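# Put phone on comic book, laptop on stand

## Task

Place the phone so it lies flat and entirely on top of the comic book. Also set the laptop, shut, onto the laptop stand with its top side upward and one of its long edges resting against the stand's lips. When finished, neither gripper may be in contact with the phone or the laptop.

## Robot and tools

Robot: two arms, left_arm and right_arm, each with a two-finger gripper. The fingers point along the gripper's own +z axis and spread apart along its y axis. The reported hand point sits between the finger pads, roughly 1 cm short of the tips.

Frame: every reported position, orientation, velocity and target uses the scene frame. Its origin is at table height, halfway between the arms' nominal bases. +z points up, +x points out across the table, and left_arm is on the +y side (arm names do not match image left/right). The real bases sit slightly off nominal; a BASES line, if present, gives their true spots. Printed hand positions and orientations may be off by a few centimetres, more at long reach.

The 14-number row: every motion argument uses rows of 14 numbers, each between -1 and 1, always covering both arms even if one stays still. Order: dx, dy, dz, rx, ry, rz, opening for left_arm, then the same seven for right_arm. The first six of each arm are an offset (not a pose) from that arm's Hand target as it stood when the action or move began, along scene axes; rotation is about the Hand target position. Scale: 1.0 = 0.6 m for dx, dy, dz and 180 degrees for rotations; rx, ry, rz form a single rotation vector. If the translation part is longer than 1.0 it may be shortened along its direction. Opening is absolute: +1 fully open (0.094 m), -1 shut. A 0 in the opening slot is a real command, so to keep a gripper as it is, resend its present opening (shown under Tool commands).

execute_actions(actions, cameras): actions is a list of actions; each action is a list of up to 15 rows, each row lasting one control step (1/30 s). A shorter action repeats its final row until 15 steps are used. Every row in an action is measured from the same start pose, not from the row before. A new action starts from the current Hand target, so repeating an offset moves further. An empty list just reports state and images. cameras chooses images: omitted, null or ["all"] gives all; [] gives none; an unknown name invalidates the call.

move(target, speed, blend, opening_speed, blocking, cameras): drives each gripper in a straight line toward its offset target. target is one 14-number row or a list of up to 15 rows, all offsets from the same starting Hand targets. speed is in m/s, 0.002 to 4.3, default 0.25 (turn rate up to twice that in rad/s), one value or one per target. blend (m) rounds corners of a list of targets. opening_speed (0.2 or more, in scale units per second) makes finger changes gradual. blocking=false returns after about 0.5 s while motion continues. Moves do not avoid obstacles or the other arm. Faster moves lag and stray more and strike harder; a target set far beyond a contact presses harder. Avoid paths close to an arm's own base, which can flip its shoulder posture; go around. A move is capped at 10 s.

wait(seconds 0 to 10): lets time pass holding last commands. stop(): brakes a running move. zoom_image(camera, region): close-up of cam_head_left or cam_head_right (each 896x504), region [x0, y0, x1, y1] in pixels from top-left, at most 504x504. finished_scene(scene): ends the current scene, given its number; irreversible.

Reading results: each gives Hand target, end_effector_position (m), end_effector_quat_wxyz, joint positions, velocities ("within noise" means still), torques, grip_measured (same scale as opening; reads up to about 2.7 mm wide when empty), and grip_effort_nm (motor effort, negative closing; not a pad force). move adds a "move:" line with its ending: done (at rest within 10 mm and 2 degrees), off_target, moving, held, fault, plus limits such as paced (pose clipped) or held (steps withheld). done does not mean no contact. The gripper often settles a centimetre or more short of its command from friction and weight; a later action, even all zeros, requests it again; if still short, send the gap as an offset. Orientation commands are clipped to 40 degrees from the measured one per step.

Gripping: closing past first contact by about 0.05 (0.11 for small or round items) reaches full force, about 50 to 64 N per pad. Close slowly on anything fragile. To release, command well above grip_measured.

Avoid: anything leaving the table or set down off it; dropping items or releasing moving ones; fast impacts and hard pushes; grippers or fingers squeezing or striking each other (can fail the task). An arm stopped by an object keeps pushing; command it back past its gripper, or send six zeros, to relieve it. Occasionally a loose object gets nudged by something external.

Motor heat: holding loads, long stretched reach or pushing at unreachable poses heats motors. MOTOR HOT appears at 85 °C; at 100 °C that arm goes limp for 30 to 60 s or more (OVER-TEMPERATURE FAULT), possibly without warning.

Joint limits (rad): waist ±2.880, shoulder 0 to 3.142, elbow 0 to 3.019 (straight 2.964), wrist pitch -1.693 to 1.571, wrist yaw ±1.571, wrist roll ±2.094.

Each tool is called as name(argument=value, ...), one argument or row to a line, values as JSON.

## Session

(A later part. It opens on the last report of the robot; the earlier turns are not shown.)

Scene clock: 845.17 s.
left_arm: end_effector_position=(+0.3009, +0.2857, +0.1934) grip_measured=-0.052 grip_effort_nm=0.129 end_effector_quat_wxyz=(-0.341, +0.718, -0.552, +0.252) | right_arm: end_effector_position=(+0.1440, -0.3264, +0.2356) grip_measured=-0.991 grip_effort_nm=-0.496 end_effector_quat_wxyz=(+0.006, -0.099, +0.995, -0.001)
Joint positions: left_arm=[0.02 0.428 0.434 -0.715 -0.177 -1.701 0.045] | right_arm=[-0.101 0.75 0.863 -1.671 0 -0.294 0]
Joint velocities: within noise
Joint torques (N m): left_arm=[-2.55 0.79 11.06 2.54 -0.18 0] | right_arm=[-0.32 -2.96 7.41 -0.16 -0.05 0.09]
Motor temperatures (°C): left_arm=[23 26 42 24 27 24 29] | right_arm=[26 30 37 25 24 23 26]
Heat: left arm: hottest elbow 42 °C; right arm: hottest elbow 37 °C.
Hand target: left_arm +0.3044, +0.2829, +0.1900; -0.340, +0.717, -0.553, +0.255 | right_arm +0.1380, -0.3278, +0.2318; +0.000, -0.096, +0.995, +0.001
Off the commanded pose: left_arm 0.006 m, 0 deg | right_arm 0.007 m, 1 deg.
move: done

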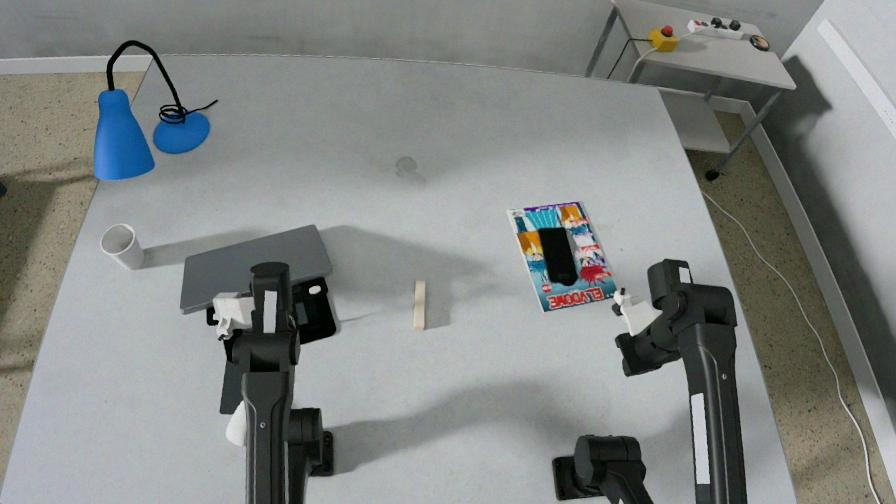

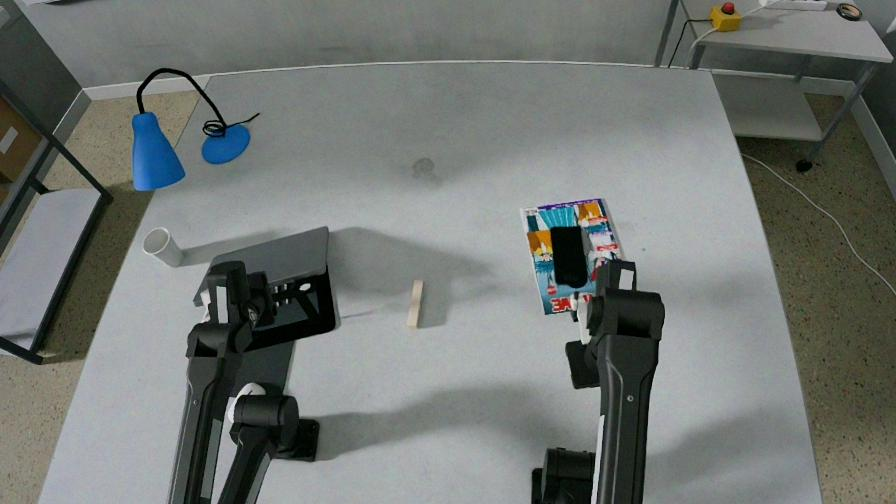

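move(
  target=[
    [-0.06,0.01,0.03,0,0.055,0.01,-0.05,0,0,0,0,0,0,-1],
  ],
  speed=0.12,
  cameras=[],
)

move(
  target=[
    [0.125,0,-0.12,0,0.0,0,-0.05,0,0,0,0,0,0,-1],
    [0.125,0,-0.12,0,0.0,0,-1,0,0,0,0,0,0,-1],
  ],
  speed=0.12,
  opening_speed=0.4,
)

zoom_image(
  camera="cam_head_right",
  region=[170, 220, 370, 370],
)

zoom_image(
  camera="cam_head_left",
  region=[160, 220, 360, 370],
)

Scene clock: 854.93 s.
left_arm: end_effector_position=(+0.2577, +0.2856, +0.1674) grip_measured=-0.052 grip_effort_nm=0.129 end_effector_quat_wxyz=(-0.273, +0.746, -0.586, +0.163) | right_arm: end_effector_position=(+0.1440, -0.3264, +0.2356) grip_measured=-0.991 grip_effort_nm=-0.486 end_effector_quat_wxyz=(+0.006, -0.099, +0.995, -0.001)
Joint positions: left_arm=[0.02 0.428 0.468 -0.988 -0.189 -1.701 0.045] | right_arm=[-0.101 0.75 0.863 -1.671 0 -0.294 0]
Joint velocities: within noise
Joint torques (N m): left_arm=[-1.38 -0.79 18.63 0.91 -0.34 -0.03] | right_arm=[-0.38 -3.02 7.39 -0.13 -0.05 0.09]
Motor temperatures (°C): left_arm=[23 26 42 24 27 24 28] | right_arm=[26 30 37 25 24 23 26]
Heat: left arm: hottest elbow 42 °C; right arm: hottest elbow 37 °C.
Hand target: left_arm +0.2684, +0.2889, +0.2079; -0.295, +0.745, -0.569, +0.187 | right_arm +0.1380, -0.3278, +0.2318; +0.000, -0.096, +0.995, +0.001
Off the commanded pose: left_arm 0.042 m, 4 deg | right_arm 0.007 m, 1 deg.
move: off_target (left_arm)
No camera images: "cameras" was empty.

Scene clock: 859.03 s.
left_arm: end_effector_position=(+0.3402, +0.2944, +0.1407) grip_measured=-0.356 grip_effort_nm=-0.935 end_effector_quat_wxyz=(-0.302, +0.759, -0.542, +0.196) | right_arm: end_effector_position=(+0.1440, -0.3264, +0.2356) grip_measured=-0.991 grip_effort_nm=-0.491 end_effector_quat_wxyz=(+0.006, -0.099, +0.995, -0.001)
Joint positions: left_arm=[0.02 0.743 0.444 -0.561 -0.217 -1.772 0.03] | right_arm=[-0.101 0.75 0.863 -1.671 0 -0.294 0]
Joint velocities: within noise
Joint torques (N m): left_arm=[-2.14 -0.62 11.78 1.16 0.29 0.5] | right_arm=[-0.32 -2.96 7.38 -0.13 -0.05 0.09]
Motor temperatures (°C): left_arm=[23 26 42 24 27 24 29] | right_arm=[26 30 37 25 24 23 26]
Heat: left arm: hottest elbow 42 °C; right arm: hottest elbow 37 °C.
Hand target: left_arm +0.3434, +0.2889, +0.1358; -0.295, +0.745, -0.569, +0.187 | right_arm +0.1380, -0.3278, +0.2318; +0.000, -0.096, +0.995, +0.001
Off the commanded pose: left_arm 0.008 m, 4 deg | right_arm 0.007 m, 1 deg.
move: off_target (left_arm); target 2's new opening was sent with left_arm's hand 0.019 m and 3 deg from that target

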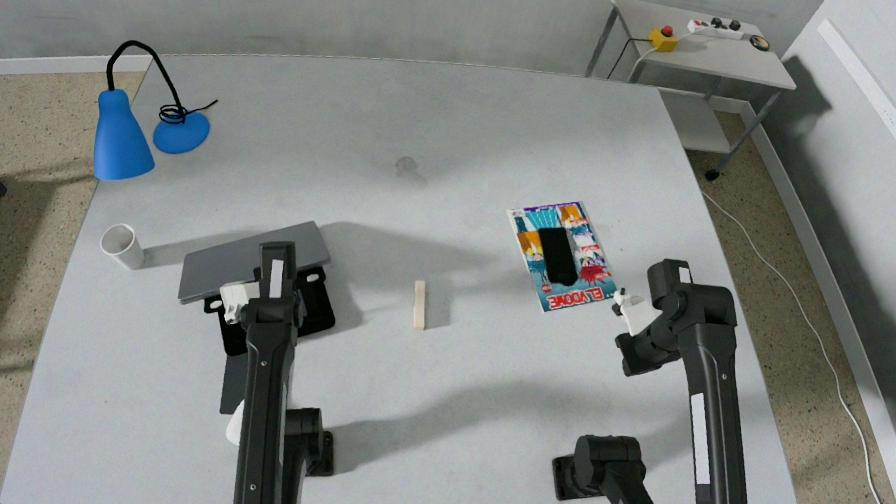

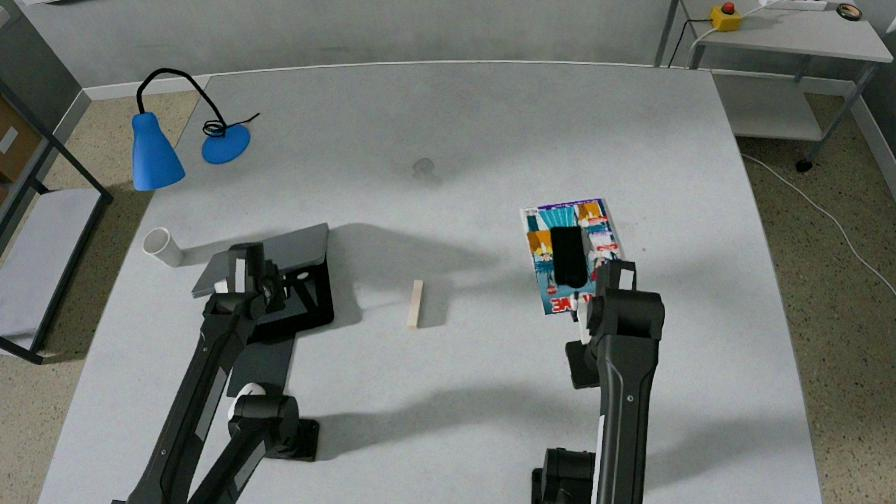

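Scaled by 2.520.

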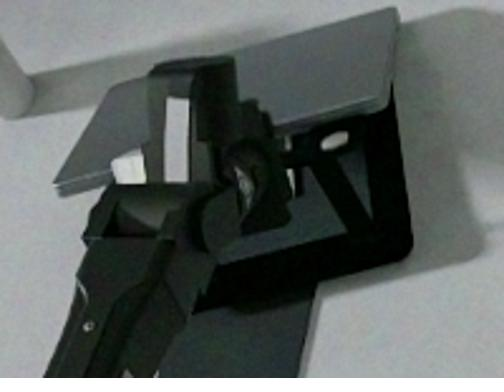

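Scaled by 2.520.

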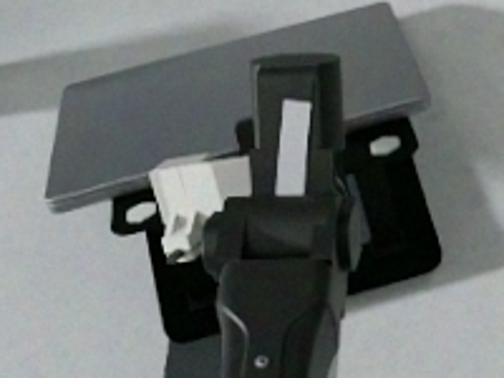

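move(
  target=[
    [0,0,0,0,0,0,0.1,0,0,0,0,0,0,-1],
    [-0.15,0,0.09,0,0,0,0.1,0.1,0.3,0.05,0,0,0,-1],
    [-0.2,0.3,0.14,0,-0.05,0,0.1,0.2,0.7,0.03,0,0,0,-1],
  ],
  speed=0.2,
  opening_speed=1,
)

zoom_image(
  camera="cam_head_right",
  region=[170, 220, 420, 420],
)

zoom_image(
  camera="cam_head_left",
  region=[130, 210, 380, 410],
)

Scene clock: 871.43 s.
left_arm: end_effector_position=(+0.2167, +0.4450, +0.1826) grip_measured=+0.098 grip_effort_nm=0.129 end_effector_quat_wxyz=(-0.299, +0.744, -0.540, +0.256) | right_arm: end_effector_position=(+0.2509, +0.0761, +0.2369) grip_measured=-0.991 grip_effort_nm=-0.486 end_effector_quat_wxyz=(-0.011, -0.096, +0.995, -0.008)
Joint positions: left_arm=[1.186 0.68 0.532 -0.894 0.646 -0.852 0.052] | right_arm=[0.937 1.602 1.539 -1.534 -0.005 0.75 0]
Joint velocities: within noise
Joint torques (N m): left_arm=[-0.56 -1.2 18.44 1.87 0.4 0.15] | right_arm=[1.08 -15.56 12.66 -0.2 0.14 0.26]
Motor temperatures (°C): left_arm=[23 26 43 24 27 24 29] | right_arm=[26 30 38 25 24 23 26]
Heat: left arm: hottest elbow 43 °C; right arm: hottest elbow 38 °C.
Hand target: left_arm +0.2234, +0.4689, +0.2198; -0.338, +0.728, -0.544, +0.245 | right_arm +0.2579, +0.0923, +0.2498; -0.001, -0.096, +0.995, +0.001
Off the commanded pose: left_arm 0.045 m, 5 deg | right_arm 0.022 m, 2 deg.
move: off_target (left_arm, right_arm)

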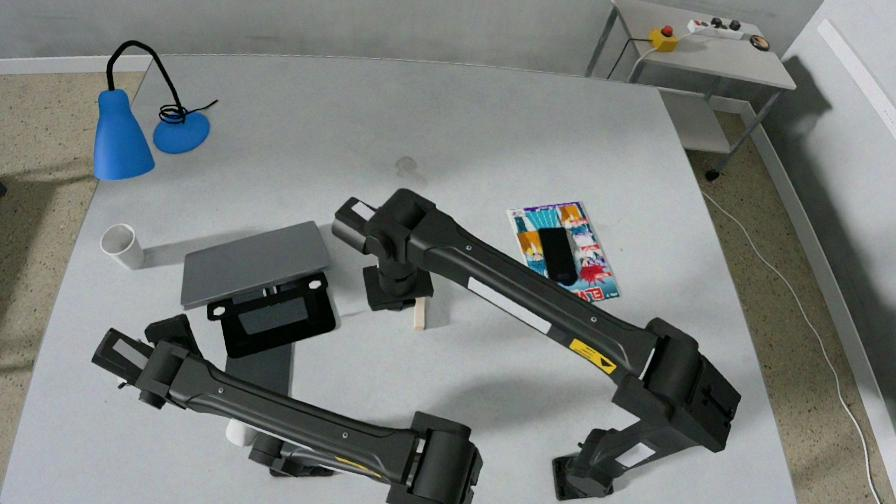

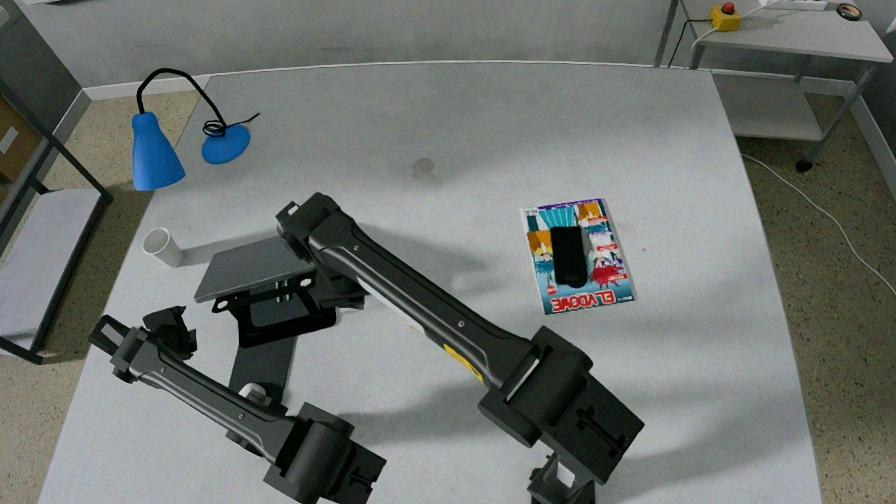

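Scaled by 2.016.

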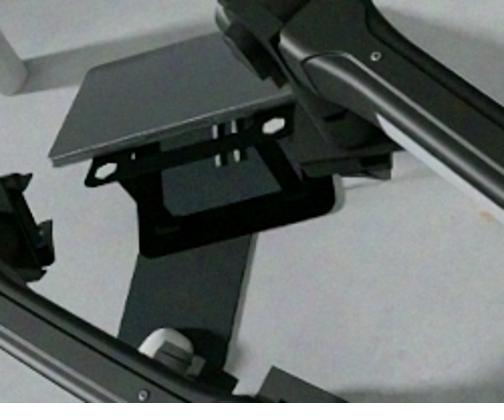

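Scaled by 2.016.

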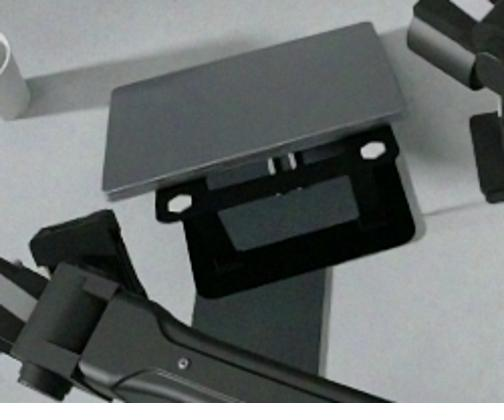

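move(
  target=[
    [0,0,0,0,0,0,0.1,0.0,0.3,-0.08,0,0,0,-1],
  ],
  speed=0.2,
  opening_speed=1,
)

zoom_image(
  camera="cam_head_right",
  region=[170, 220, 420, 420],
)

zoom_image(
  camera="cam_head_left",
  region=[130, 210, 380, 410],
)

Scene clock: 878.03 s.
left_arm: end_effector_position=(+0.2166, +0.4450, +0.1826) grip_measured=+0.098 grip_effort_nm=0.129 end_effector_quat_wxyz=(-0.299, +0.744, -0.540, +0.256) | right_arm: end_effector_position=(+0.2545, +0.2573, +0.1974) grip_measured=-0.991 grip_effort_nm=-0.486 end_effector_quat_wxyz=(-0.007, -0.097, +0.995, -0.006)
Joint positions: left_arm=[1.187 0.68 0.532 -0.894 0.646 -0.851 0.052] | right_arm=[1.101 2.048 2.068 -1.608 -0.004 0.912 0]
Joint velocities: within noise
Joint torques (N m): left_arm=[-0.5 -2.02 18.11 1.74 0.36 0.13] | right_arm=[0.91 -21.77 12.85 -0.35 0.15 0.23]
Motor temperatures (°C): left_arm=[23 26 44 24 27 24 28] | right_arm=[26 31 38 25 24 23 26]
Heat: left arm: hottest elbow 44 °C; right arm: hottest elbow 38 °C.
Hand target: left_arm +0.2233, +0.4689, +0.2198; -0.338, +0.728, -0.544, +0.244 | right_arm +0.2579, +0.2723, +0.2018; -0.001, -0.096, +0.995, +0.001
Off the commanded pose: left_arm 0.045 m, 5 deg | right_arm 0.016 m, 1 deg.
move: off_target (left_arm, right_arm)

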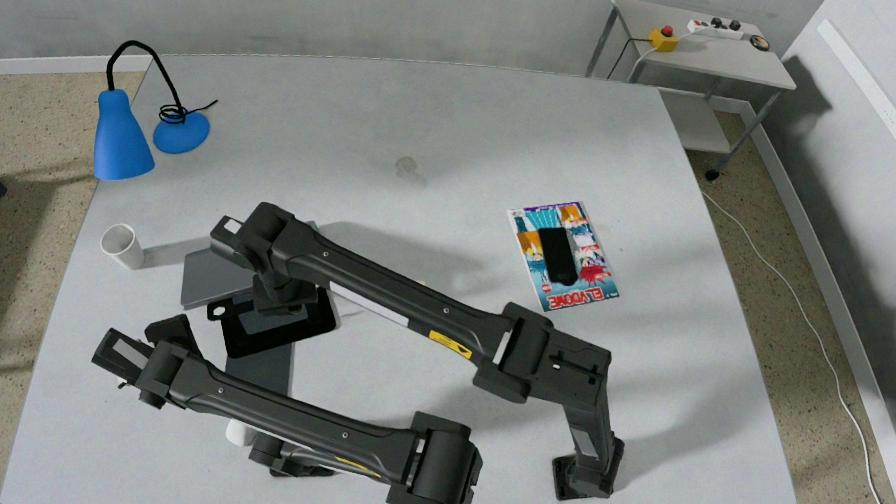

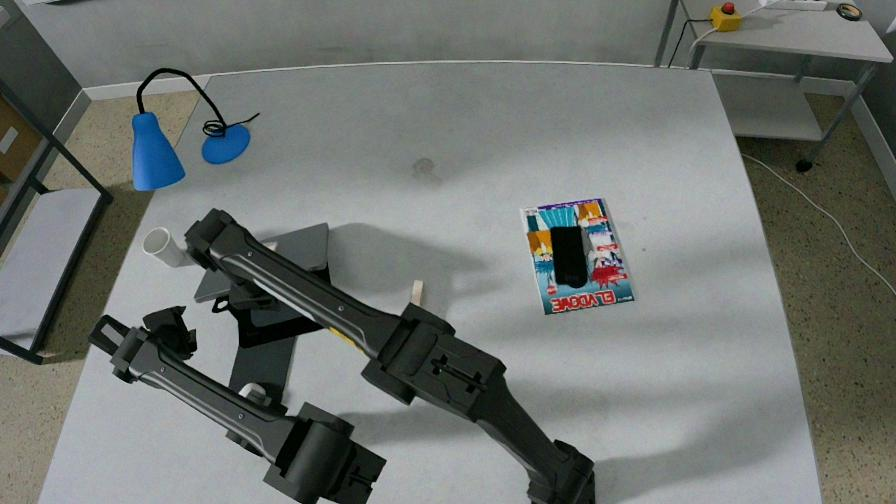

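Scaled by 2.016.

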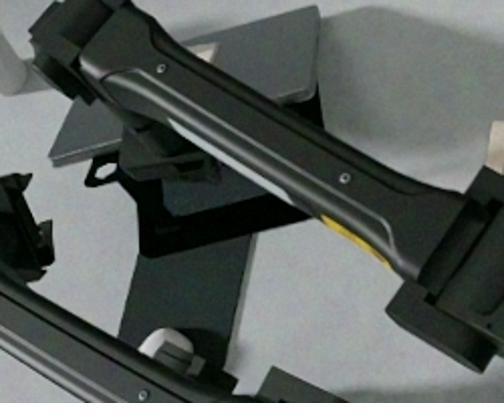

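Scaled by 2.016.

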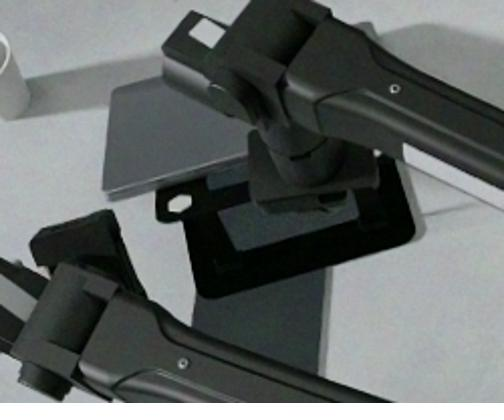

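move(
  target=[
    [0,0,0,0,0,0,0.1,-0.1,0.05,0.0,0,0,0,-1],
    [0,0,0,0,0,0,0.1,-0.1,0.05,-0.27,0,0,0,-1],
  ],
  speed=0.15,
)

zoom_image(
  camera="cam_head_right",
  region=[170, 220, 420, 420],
)

zoom_image(
  camera="cam_head_left",
  region=[130, 210, 380, 410],
)

Scene clock: 888.23 s.
left_arm: end_effector_position=(+0.2166, +0.4450, +0.1826) grip_measured=+0.098 grip_effort_nm=0.125 end_effector_quat_wxyz=(-0.299, +0.744, -0.540, +0.256) | right_arm: end_effector_position=(+0.2018, +0.3139, +0.0942) grip_measured=-0.991 grip_effort_nm=-0.486 end_effector_quat_wxyz=(+0.026, -0.097, +0.994, +0.039)
Joint positions: left_arm=[1.187 0.68 0.532 -0.894 0.646 -0.851 0.052] | right_arm=[1.215 2.094 1.868 -1.253 0.013 1.025 0]
Joint velocities: within noise
Joint torques (N m): left_arm=[-0.38 -2.14 18.15 1.74 0.4 0.11] | right_arm=[0.26 -20.07 5.65 0.43 -0.42 0.13]
Motor temperatures (°C): left_arm=[22 26 45 24 27 24 28] | right_arm=[26 32 41 25 24 23 26]
Heat: left arm: hottest elbow 45 °C; right arm: hottest elbow 41 °C.
Hand target: left_arm +0.2234, +0.4689, +0.2198; -0.338, +0.728, -0.544, +0.245 | right_arm +0.1980, +0.3023, +0.0399; -0.001, -0.096, +0.995, +0.001
Off the commanded pose: left_arm 0.045 m, 5 deg | right_arm 0.056 m, 5 deg.
move: off_target (left_arm, right_arm)

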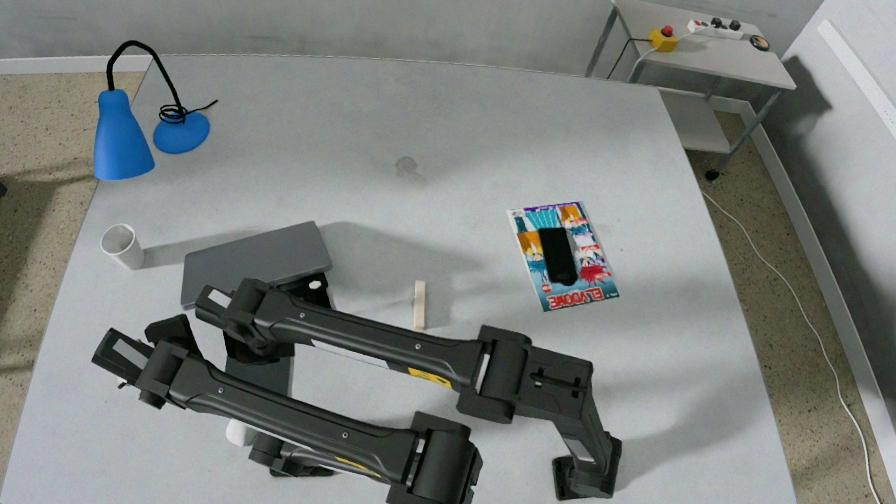

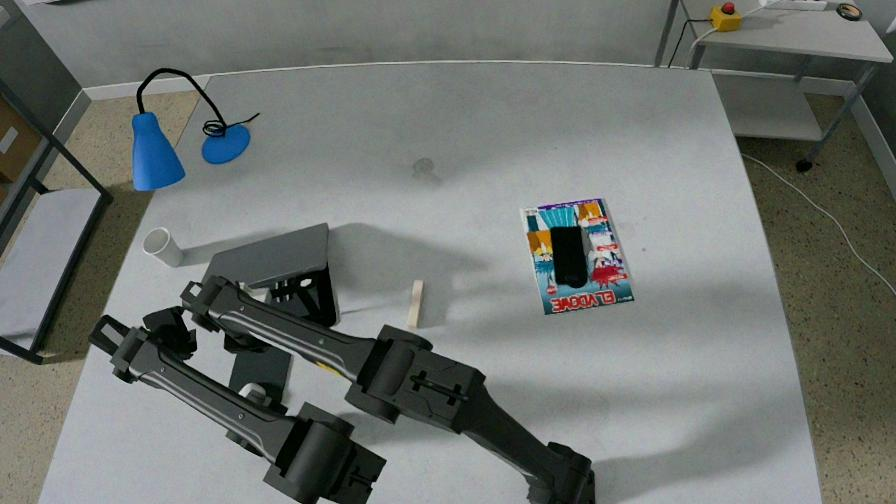

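Scaled by 2.016.

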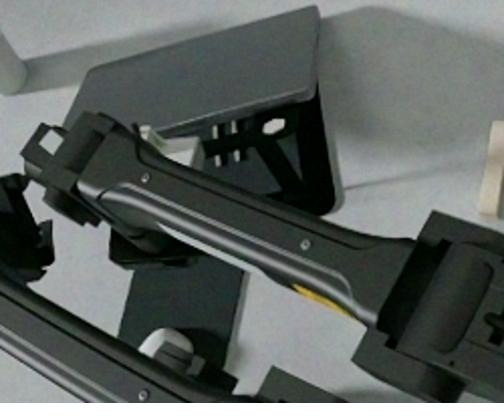

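Scaled by 2.016.

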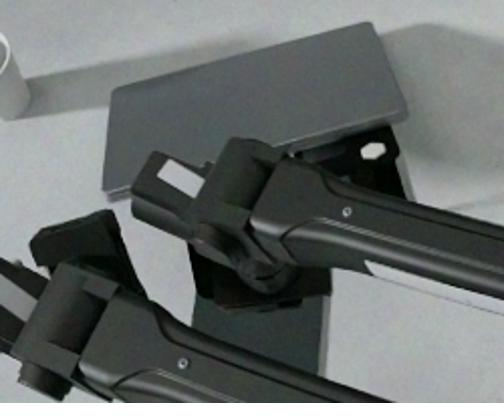

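move(
  target=[
    [0,0,0.1,0,0,0,0.1,0,0,0.3,0,0,0,-1],
    [0,0,0.1,0,0,0,-1,0,-0.7,0.3,0,0,0,-1],
  ],
  speed=0.25,
  cameras=[],
)

move(
  target=[
    [0.15,-0.12,0.25,0,0.1,0,-1,0,-0.3,0,0,0,0,-1],
    [0.22,-0.12,0.15,0,0.15,0,-1,0,-0.3,0.0,0,0,0,-1],
  ],
  speed=0.25,
)

zoom_image(
  camera="cam_head_right",
  region=[170, 200, 370, 350],
)

zoom_image(
  camera="cam_head_left",
  region=[160, 200, 360, 350],
)

Scene clock: 901.57 s.
left_arm: end_effector_position=(+0.2203, +0.4549, +0.2450) grip_measured=-0.978 grip_effort_nm=-0.916 end_effector_quat_wxyz=(-0.312, +0.738, -0.542, +0.253) | right_arm: end_effector_position=(+0.2012, -0.1106, +0.2232) grip_measured=-0.991 grip_effort_nm=-0.491 end_effector_quat_wxyz=(+0.007, -0.099, +0.995, +0.005)
Joint positions: left_arm=[1.187 0.683 0.688 -1.017 0.646 -0.851 0.001] | right_arm=[0.709 1.124 1.039 -1.469 -0.001 0.516 0]
Joint velocities: within noise
Joint torques (N m): left_arm=[-1.32 -2.32 18.4 0.94 0.32 0.11] | right_arm=[-0.32 -9.17 7.35 -0.21 0 0.08]
Motor temperatures (°C): left_arm=[22 26 46 24 27 24 28] | right_arm=[26 32 39 25 24 23 26]
Heat: left arm: hottest elbow 46 °C; right arm: hottest elbow 39 °C.
Hand target: left_arm +0.2234, +0.4689, +0.2798; -0.338, +0.728, -0.544, +0.245 | right_arm +0.1981, -0.1177, +0.2199; +0.000, -0.096, +0.995, +0.001
Off the commanded pose: left_arm 0.038 m, 3 deg | right_arm 0.008 m, 1 deg.
move: off_target (left_arm); target 2's new opening was sent with left_arm's hand 0.038 m and 3 deg from that target
No camera images: "cameras" was empty.

Scene clock: 903.57 s.
left_arm: end_effector_position=(+0.3509, +0.3992, +0.3462) grip_measured=-0.981 grip_effort_nm=-0.994 end_effector_quat_wxyz=(-0.183, +0.768, -0.611, +0.058) | right_arm: end_effector_position=(+0.2030, -0.2946, +0.2227) grip_measured=-0.991 grip_effort_nm=-0.491 end_effector_quat_wxyz=(+0.007, -0.099, +0.995, +0.000)
Joint positions: left_arm=[0.397 1.049 1.264 -1.405 -0.063 -1.361 0.001] | right_arm=[0.06 0.921 0.909 -1.544 -0.001 -0.133 0]
Joint velocities: within noise
Joint torques (N m): left_arm=[-1.67 -7.71 15.19 0.64 -0.27 -0.05] | right_arm=[-0.38 -5.54 7.72 -0.17 -0.04 0.09]
Motor temperatures (°C): left_arm=[22 26 47 24 27 24 28] | right_arm=[26 32 39 25 24 23 26]
Heat: left arm: hottest elbow 47 °C; right arm: hottest elbow 39 °C.
Hand target: left_arm +0.3554, +0.3969, +0.3699; -0.202, +0.765, -0.608, +0.068 | right_arm +0.1980, -0.2976, +0.2199; -0.001, -0.096, +0.995, +0.001
Off the commanded pose: left_arm 0.024 m, 3 deg | right_arm 0.006 m, 1 deg.
move: off_target (left_arm)

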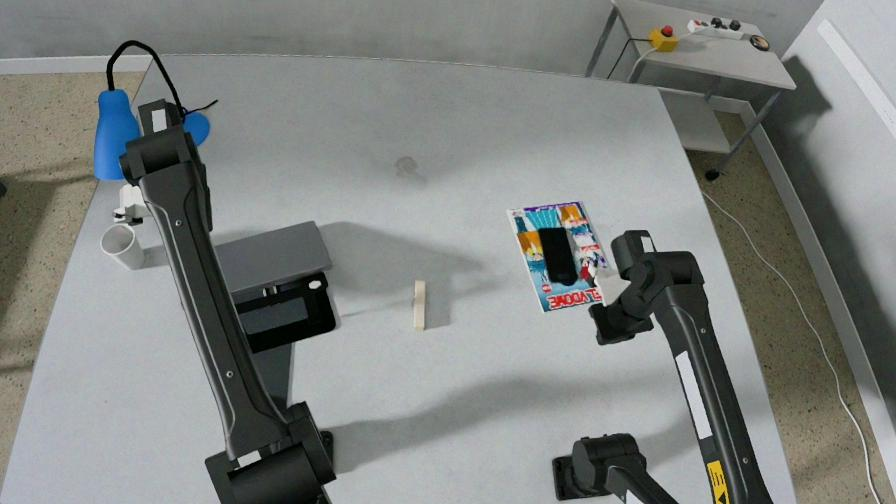

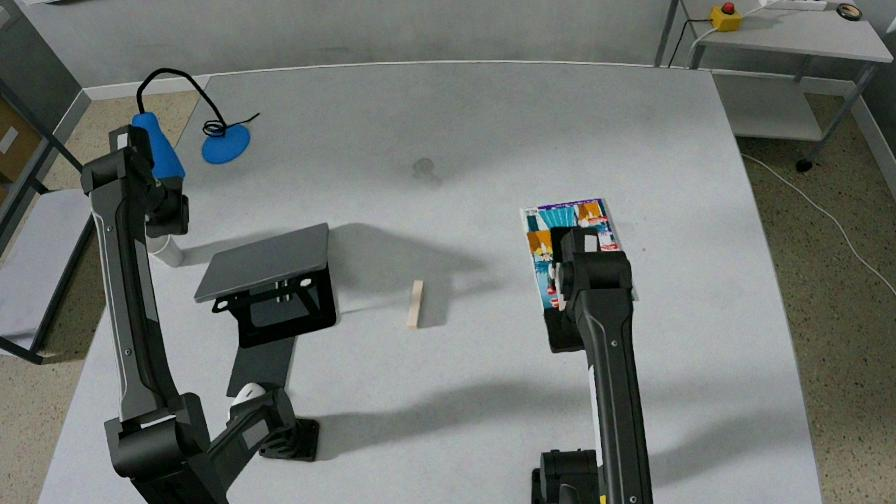

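Scaled by 2.520.

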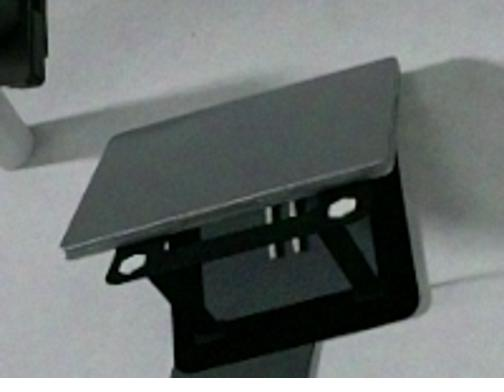

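Scaled by 2.520.

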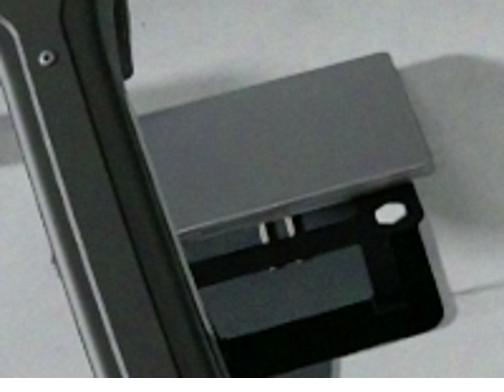

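move(
  target=[
    [0.04,-0.06,-0.2,0,0.03,0,-1,0,0,0.0,0,0,0,-1],
    [0.04,-0.06,-0.43,0,0.03,0,-1,0,0,0.0,0,0,0,-1],
  ],
  speed=0.1,
)

zoom_image(
  camera="cam_head_left",
  region=[160, 200, 360, 350],
)

zoom_image(
  camera="cam_head_right",
  region=[170, 200, 370, 350],
)

Scene clock: 910.83 s.
left_arm: end_effector_position=(+0.3776, +0.3655, +0.1183) grip_measured=-0.981 grip_effort_nm=-0.994 end_effector_quat_wxyz=(-0.174, +0.769, -0.614, +0.032) | right_arm: end_effector_position=(+0.2030, -0.2947, +0.2227) grip_measured=-0.991 grip_effort_nm=-0.491 end_effector_quat_wxyz=(+0.007, -0.099, +0.995, +0.000)
Joint positions: left_arm=[0.243 1.183 0.759 -0.823 -0.15 -1.497 0.001] | right_arm=[0.06 0.921 0.909 -1.544 -0.001 -0.133 0]
Joint velocities: within noise
Joint torques (N m): left_arm=[-2.02 -7.71 9.32 1.37 -0.28 -0.05] | right_arm=[-0.44 -5.42 7.71 -0.17 -0.04 0.09]
Motor temperatures (°C): left_arm=[22 26 46 24 27 24 29] | right_arm=[26 32 38 25 24 23 26]
Heat: left arm: hottest elbow 46 °C; right arm: hottest elbow 38 °C.
Hand target: left_arm +0.3792, +0.3609, +0.1117; -0.173, +0.767, -0.617, +0.032 | right_arm +0.1980, -0.2977, +0.2199; -0.001, -0.096, +0.995, +0.001
Off the commanded pose: left_arm 0.008 m, 0 deg | right_arm 0.006 m, 1 deg.
move: done

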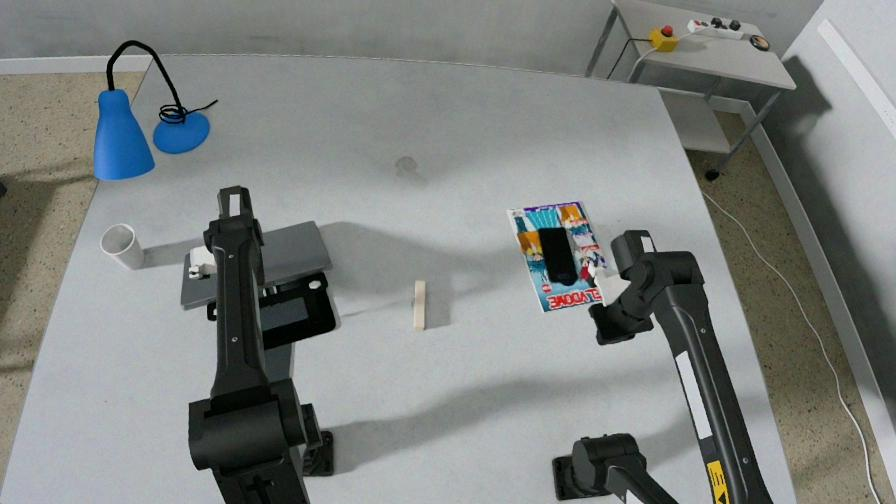

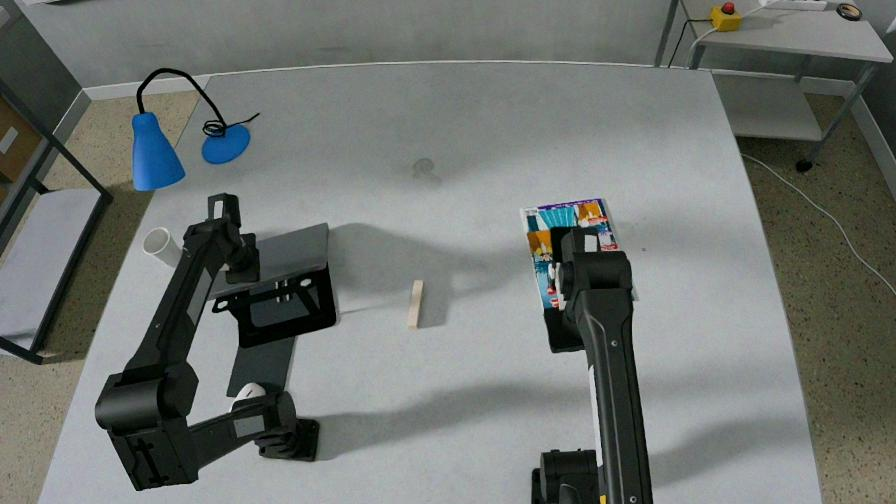

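Scaled by 2.520.

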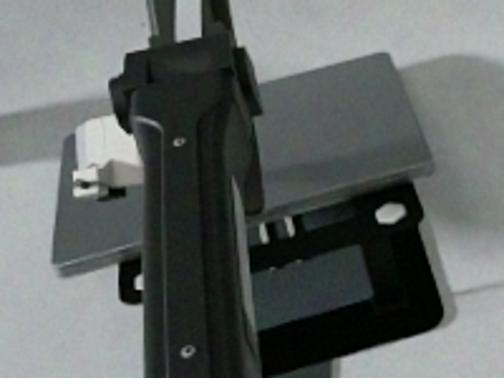

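Scaled by 2.520.

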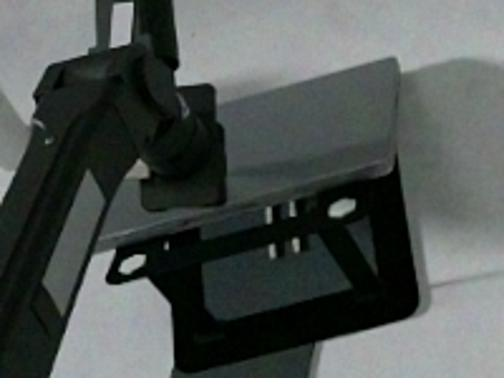

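move(
  target=[
    [0.01,-0.07,0.0,0,0,0,-1,0,0,0.0,0,0,0,-1],
    [0.01,-0.07,-0.09,0,0.0,0,-1,0,0,0.0,0,0,0,-1],
  ],
  speed=0.07,
  cameras=[],
)

move(
  target=[
    [-0.12,0.0,0.0,0,0,0,-1,0,0,0.0,0,0,0,-1],
  ],
  speed=0.07,
)

zoom_image(
  camera="cam_head_left",
  region=[160, 200, 360, 350],
)

zoom_image(
  camera="cam_head_right",
  region=[170, 200, 370, 350],
)

Scene clock: 916.00 s.
left_arm: end_effector_position=(+0.4087, +0.3286, +0.1012) grip_measured=-0.981 grip_effort_nm=-0.984 end_effector_quat_wxyz=(-0.216, +0.765, -0.603, +0.067) | right_arm: end_effector_position=(+0.2030, -0.2947, +0.2227) grip_measured=-0.991 grip_effort_nm=-0.496 end_effector_quat_wxyz=(+0.007, -0.099, +0.995, +0.000)
Joint positions: left_arm=[0.108 1.219 0.71 -0.648 -0.199 -1.629 0.001] | right_arm=[0.06 0.921 0.909 -1.544 -0.001 -0.134 0]
Joint velocities: within noise
Joint torques (N m): left_arm=[-2.43 -5.6 5.18 0.44 -0.02 -0.04] | right_arm=[-0.32 -5.48 7.71 -0.17 -0.04 0.08]
Motor temperatures (°C): left_arm=[22 26 45 24 27 24 29] | right_arm=[26 32 38 25 24 23 26]
Heat: left arm: hottest elbow 45 °C; right arm: hottest elbow 38 °C.
Hand target: left_arm +0.3854, +0.3190, +0.0578; -0.173, +0.767, -0.617, +0.032 | right_arm +0.1980, -0.2977, +0.2199; -0.001, -0.096, +0.995, +0.001
Off the commanded pose: left_arm 0.050 m, 7 deg | right_arm 0.006 m, 1 deg.
move: off_target (left_arm)
No camera images: "cameras" was empty.

Scene clock: 917.63 s.
left_arm: end_effector_position=(+0.3723, +0.3237, +0.1183) grip_measured=-0.981 grip_effort_nm=-0.979 end_effector_quat_wxyz=(-0.249, +0.758, -0.595, +0.103) | right_arm: end_effector_position=(+0.2030, -0.2947, +0.2227) grip_measured=-0.991 grip_effort_nm=-0.486 end_effector_quat_wxyz=(+0.007, -0.099, +0.995, +0.000)
Joint positions: left_arm=[0.113 1.025 0.593 -0.626 -0.189 -1.619 0.001] | right_arm=[0.06 0.921 0.909 -1.544 -0.001 -0.134 0]
Joint velocities: within noise
Joint torques (N m): left_arm=[-0.21 -4.01 2.56 -2.44 0.17 0.16] | right_arm=[-0.32 -5.42 7.72 -0.17 -0.05 0.09]
Motor temperatures (°C): left_arm=[22 26 45 24 27 24 29] | right_arm=[26 32 38 25 24 23 26]
Heat: left arm: hottest elbow 45 °C; right arm: hottest elbow 38 °C.
Hand target: left_arm +0.3133, +0.3189, +0.0578; -0.173, +0.767, -0.617, +0.032 | right_arm +0.1980, -0.2977, +0.2199; -0.001, -0.096, +0.995, +0.001
Off the commanded pose: left_arm 0.085 m, 12 deg | right_arm 0.006 m, 1 deg.
move: off_target (left_arm)

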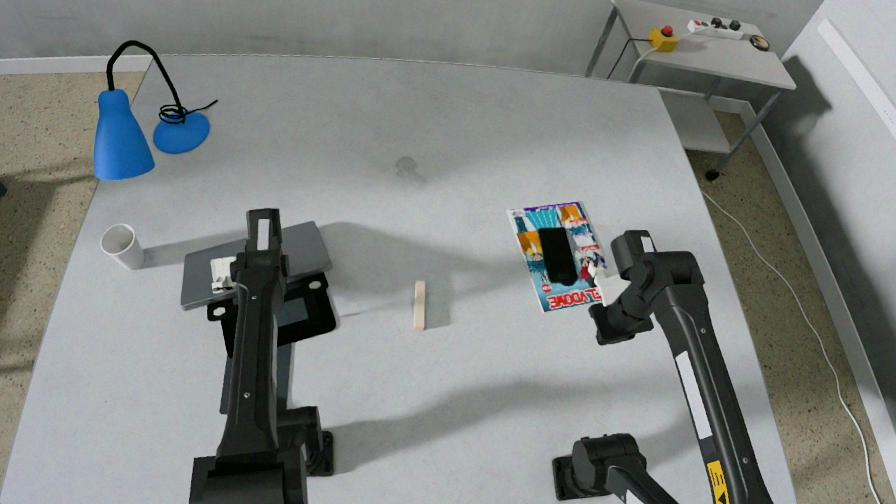

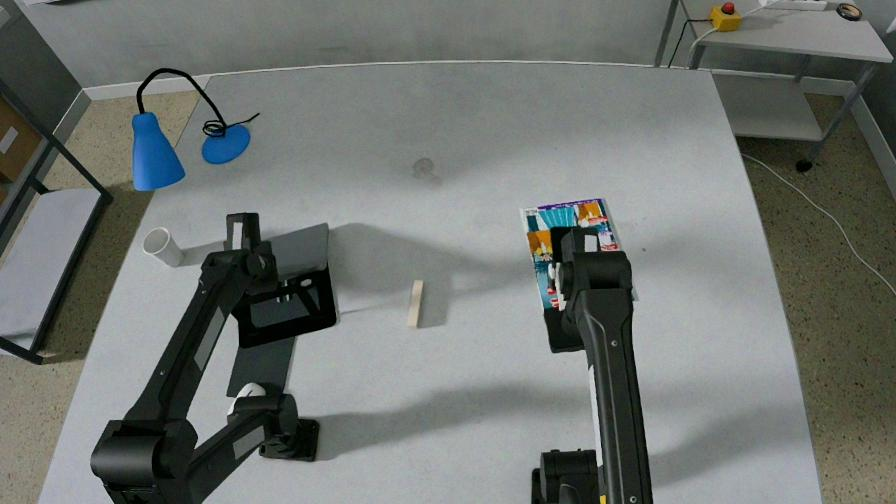

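Scaled by 2.520.

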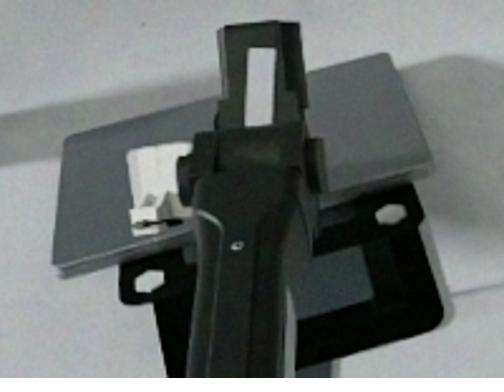

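Scaled by 2.520.

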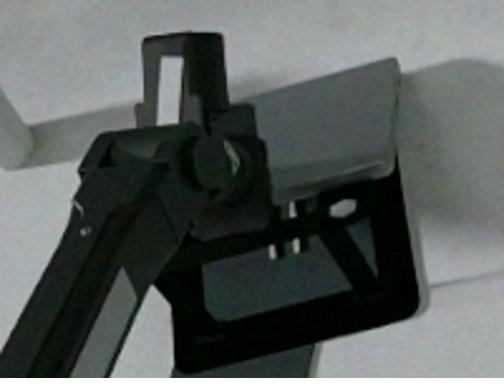

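move(
  target=[-0.1,0,0.35,0,0,0,-1,0,0,0,0,0,0,-1],
)

zoom_image(
  camera="cam_head_left",
  region=[130, 200, 430, 380],
)

Scene clock: 935.90 s.
left_arm: end_effector_position=(+0.2430, +0.3137, +0.2372) grip_measured=-0.981 grip_effort_nm=-0.979 end_effector_quat_wxyz=(-0.152, +0.767, -0.624, +0.014) | right_arm: end_effector_position=(+0.2030, -0.2947, +0.2227) grip_measured=-0.991 grip_effort_nm=-0.486 end_effector_quat_wxyz=(+0.007, -0.099, +0.995, +0.000)
Joint positions: left_arm=[0.164 0.716 0.827 -1.425 -0.172 -1.561 0.001] | right_arm=[0.06 0.921 0.909 -1.544 -0.001 -0.134 0]
Joint velocities: within noise
Joint torques (N m): left_arm=[0.03 -1.73 17.33 0.32 -0.08 0.14] | right_arm=[-0.38 -5.42 7.73 -0.17 -0.04 0.09]
Motor temperatures (°C): left_arm=[22 26 42 24 27 24 29] | right_arm=[26 32 37 25 24 23 26]
Heat: left arm: hottest elbow 42 °C; right arm: hottest elbow 37 °C.
Hand target: left_arm +0.2533, +0.3189, +0.2679; -0.173, +0.767, -0.617, +0.032 | right_arm +0.1980, -0.2977, +0.2199; -0.001, -0.096, +0.995, +0.001
Off the commanded pose: left_arm 0.033 m, 3 deg | right_arm 0.006 m, 1 deg.
move: off_target (left_arm)

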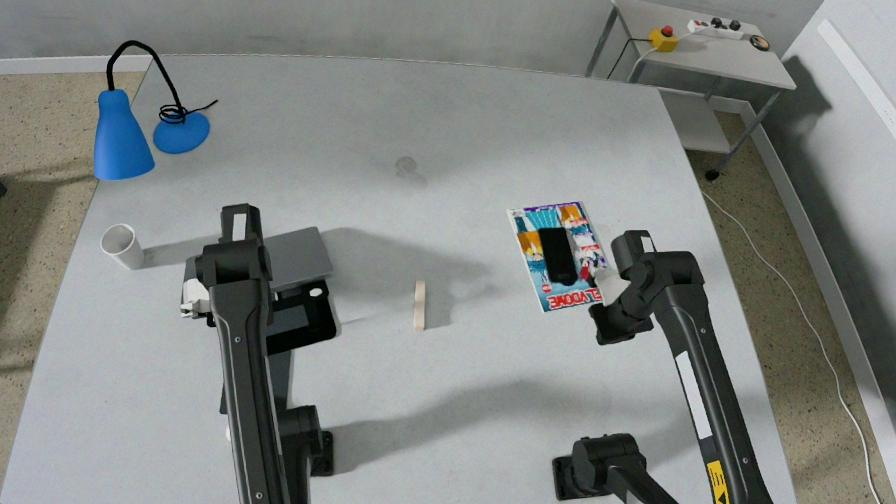

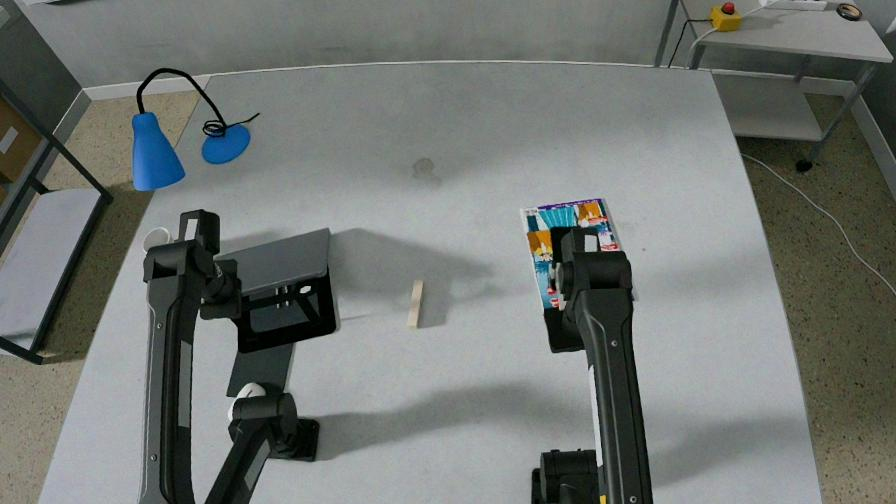

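Scaled by 1.680.

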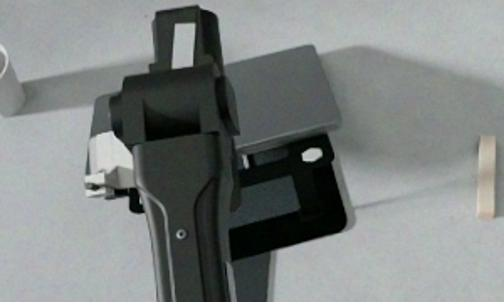

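move(
  target=[-0.05,0.45,0.25,0,0,0,-1,0,0,0,0,0,0,-1],
)

zoom_image(
  camera="cam_head_left",
  region=[160, 200, 360, 340],
)

zoom_image(
  camera="cam_head_right",
  region=[160, 200, 360, 370],
)

Scene clock: 947.03 s.
left_arm: end_effector_position=(+0.2229, +0.5787, +0.3902) grip_measured=-0.981 grip_effort_nm=-0.974 end_effector_quat_wxyz=(-0.148, +0.771, -0.619, +0.037) | right_arm: end_effector_position=(+0.2030, -0.2947, +0.2227) grip_measured=-0.991 grip_effort_nm=-0.486 end_effector_quat_wxyz=(+0.007, -0.099, +0.995, +0.000)
Joint positions: left_arm=[1.084 1.221 1.529 -1.604 0.136 -0.695 0.001] | right_arm=[0.06 0.921 0.909 -1.544 -0.001 -0.134 0]
Joint velocities: within noise
Joint torques (N m): left_arm=[-0.85 -9.35 17.16 0.25 0.16 0.1] | right_arm=[-0.44 -5.54 7.71 -0.16 -0.04 0.09]
Motor temperatures (°C): left_arm=[22 26 43 24 27 24 29] | right_arm=[26 32 37 25 24 23 26]
Heat: left arm: hottest elbow 43 °C; right arm: hottest elbow 37 °C.
Hand target: left_arm +0.2233, +0.5890, +0.4177; -0.173, +0.767, -0.617, +0.032 | right_arm +0.1980, -0.2977, +0.2199; -0.001, -0.096, +0.995, +0.001
Off the commanded pose: left_arm 0.030 m, 3 deg | right_arm 0.006 m, 1 deg.
move: off_target (left_arm)

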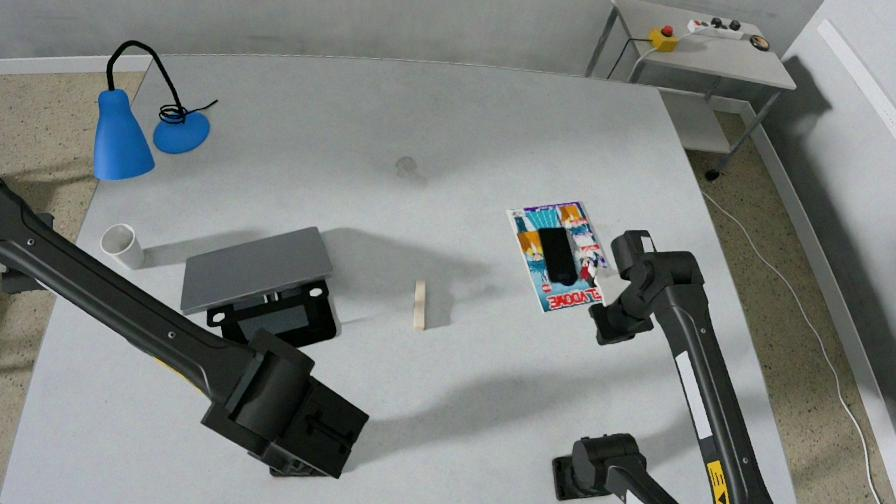

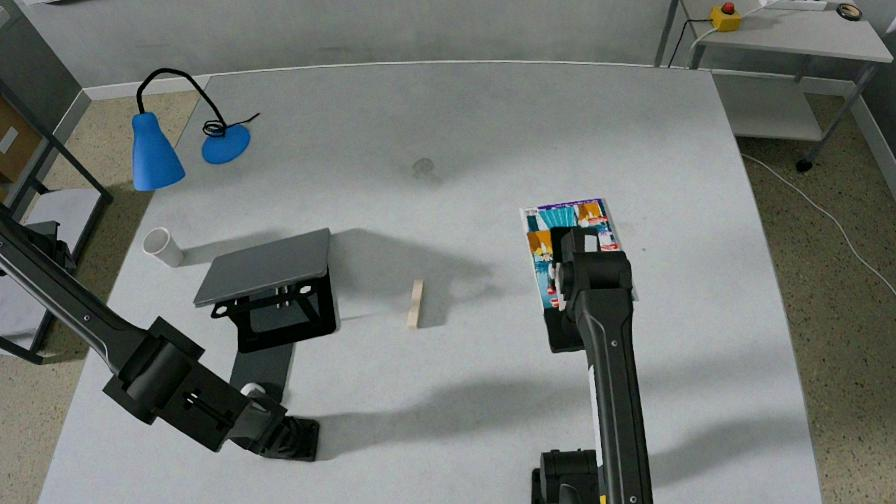

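Scaled by 2.520.

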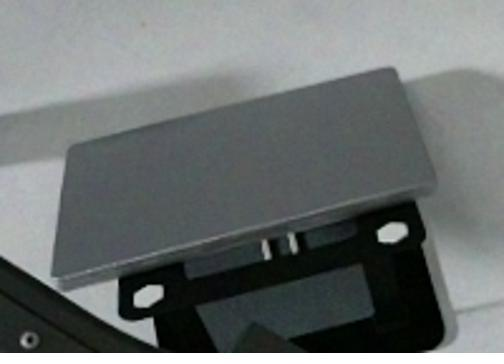

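Scaled by 2.520.

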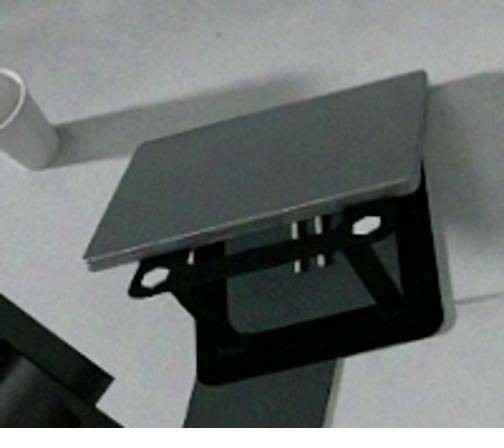

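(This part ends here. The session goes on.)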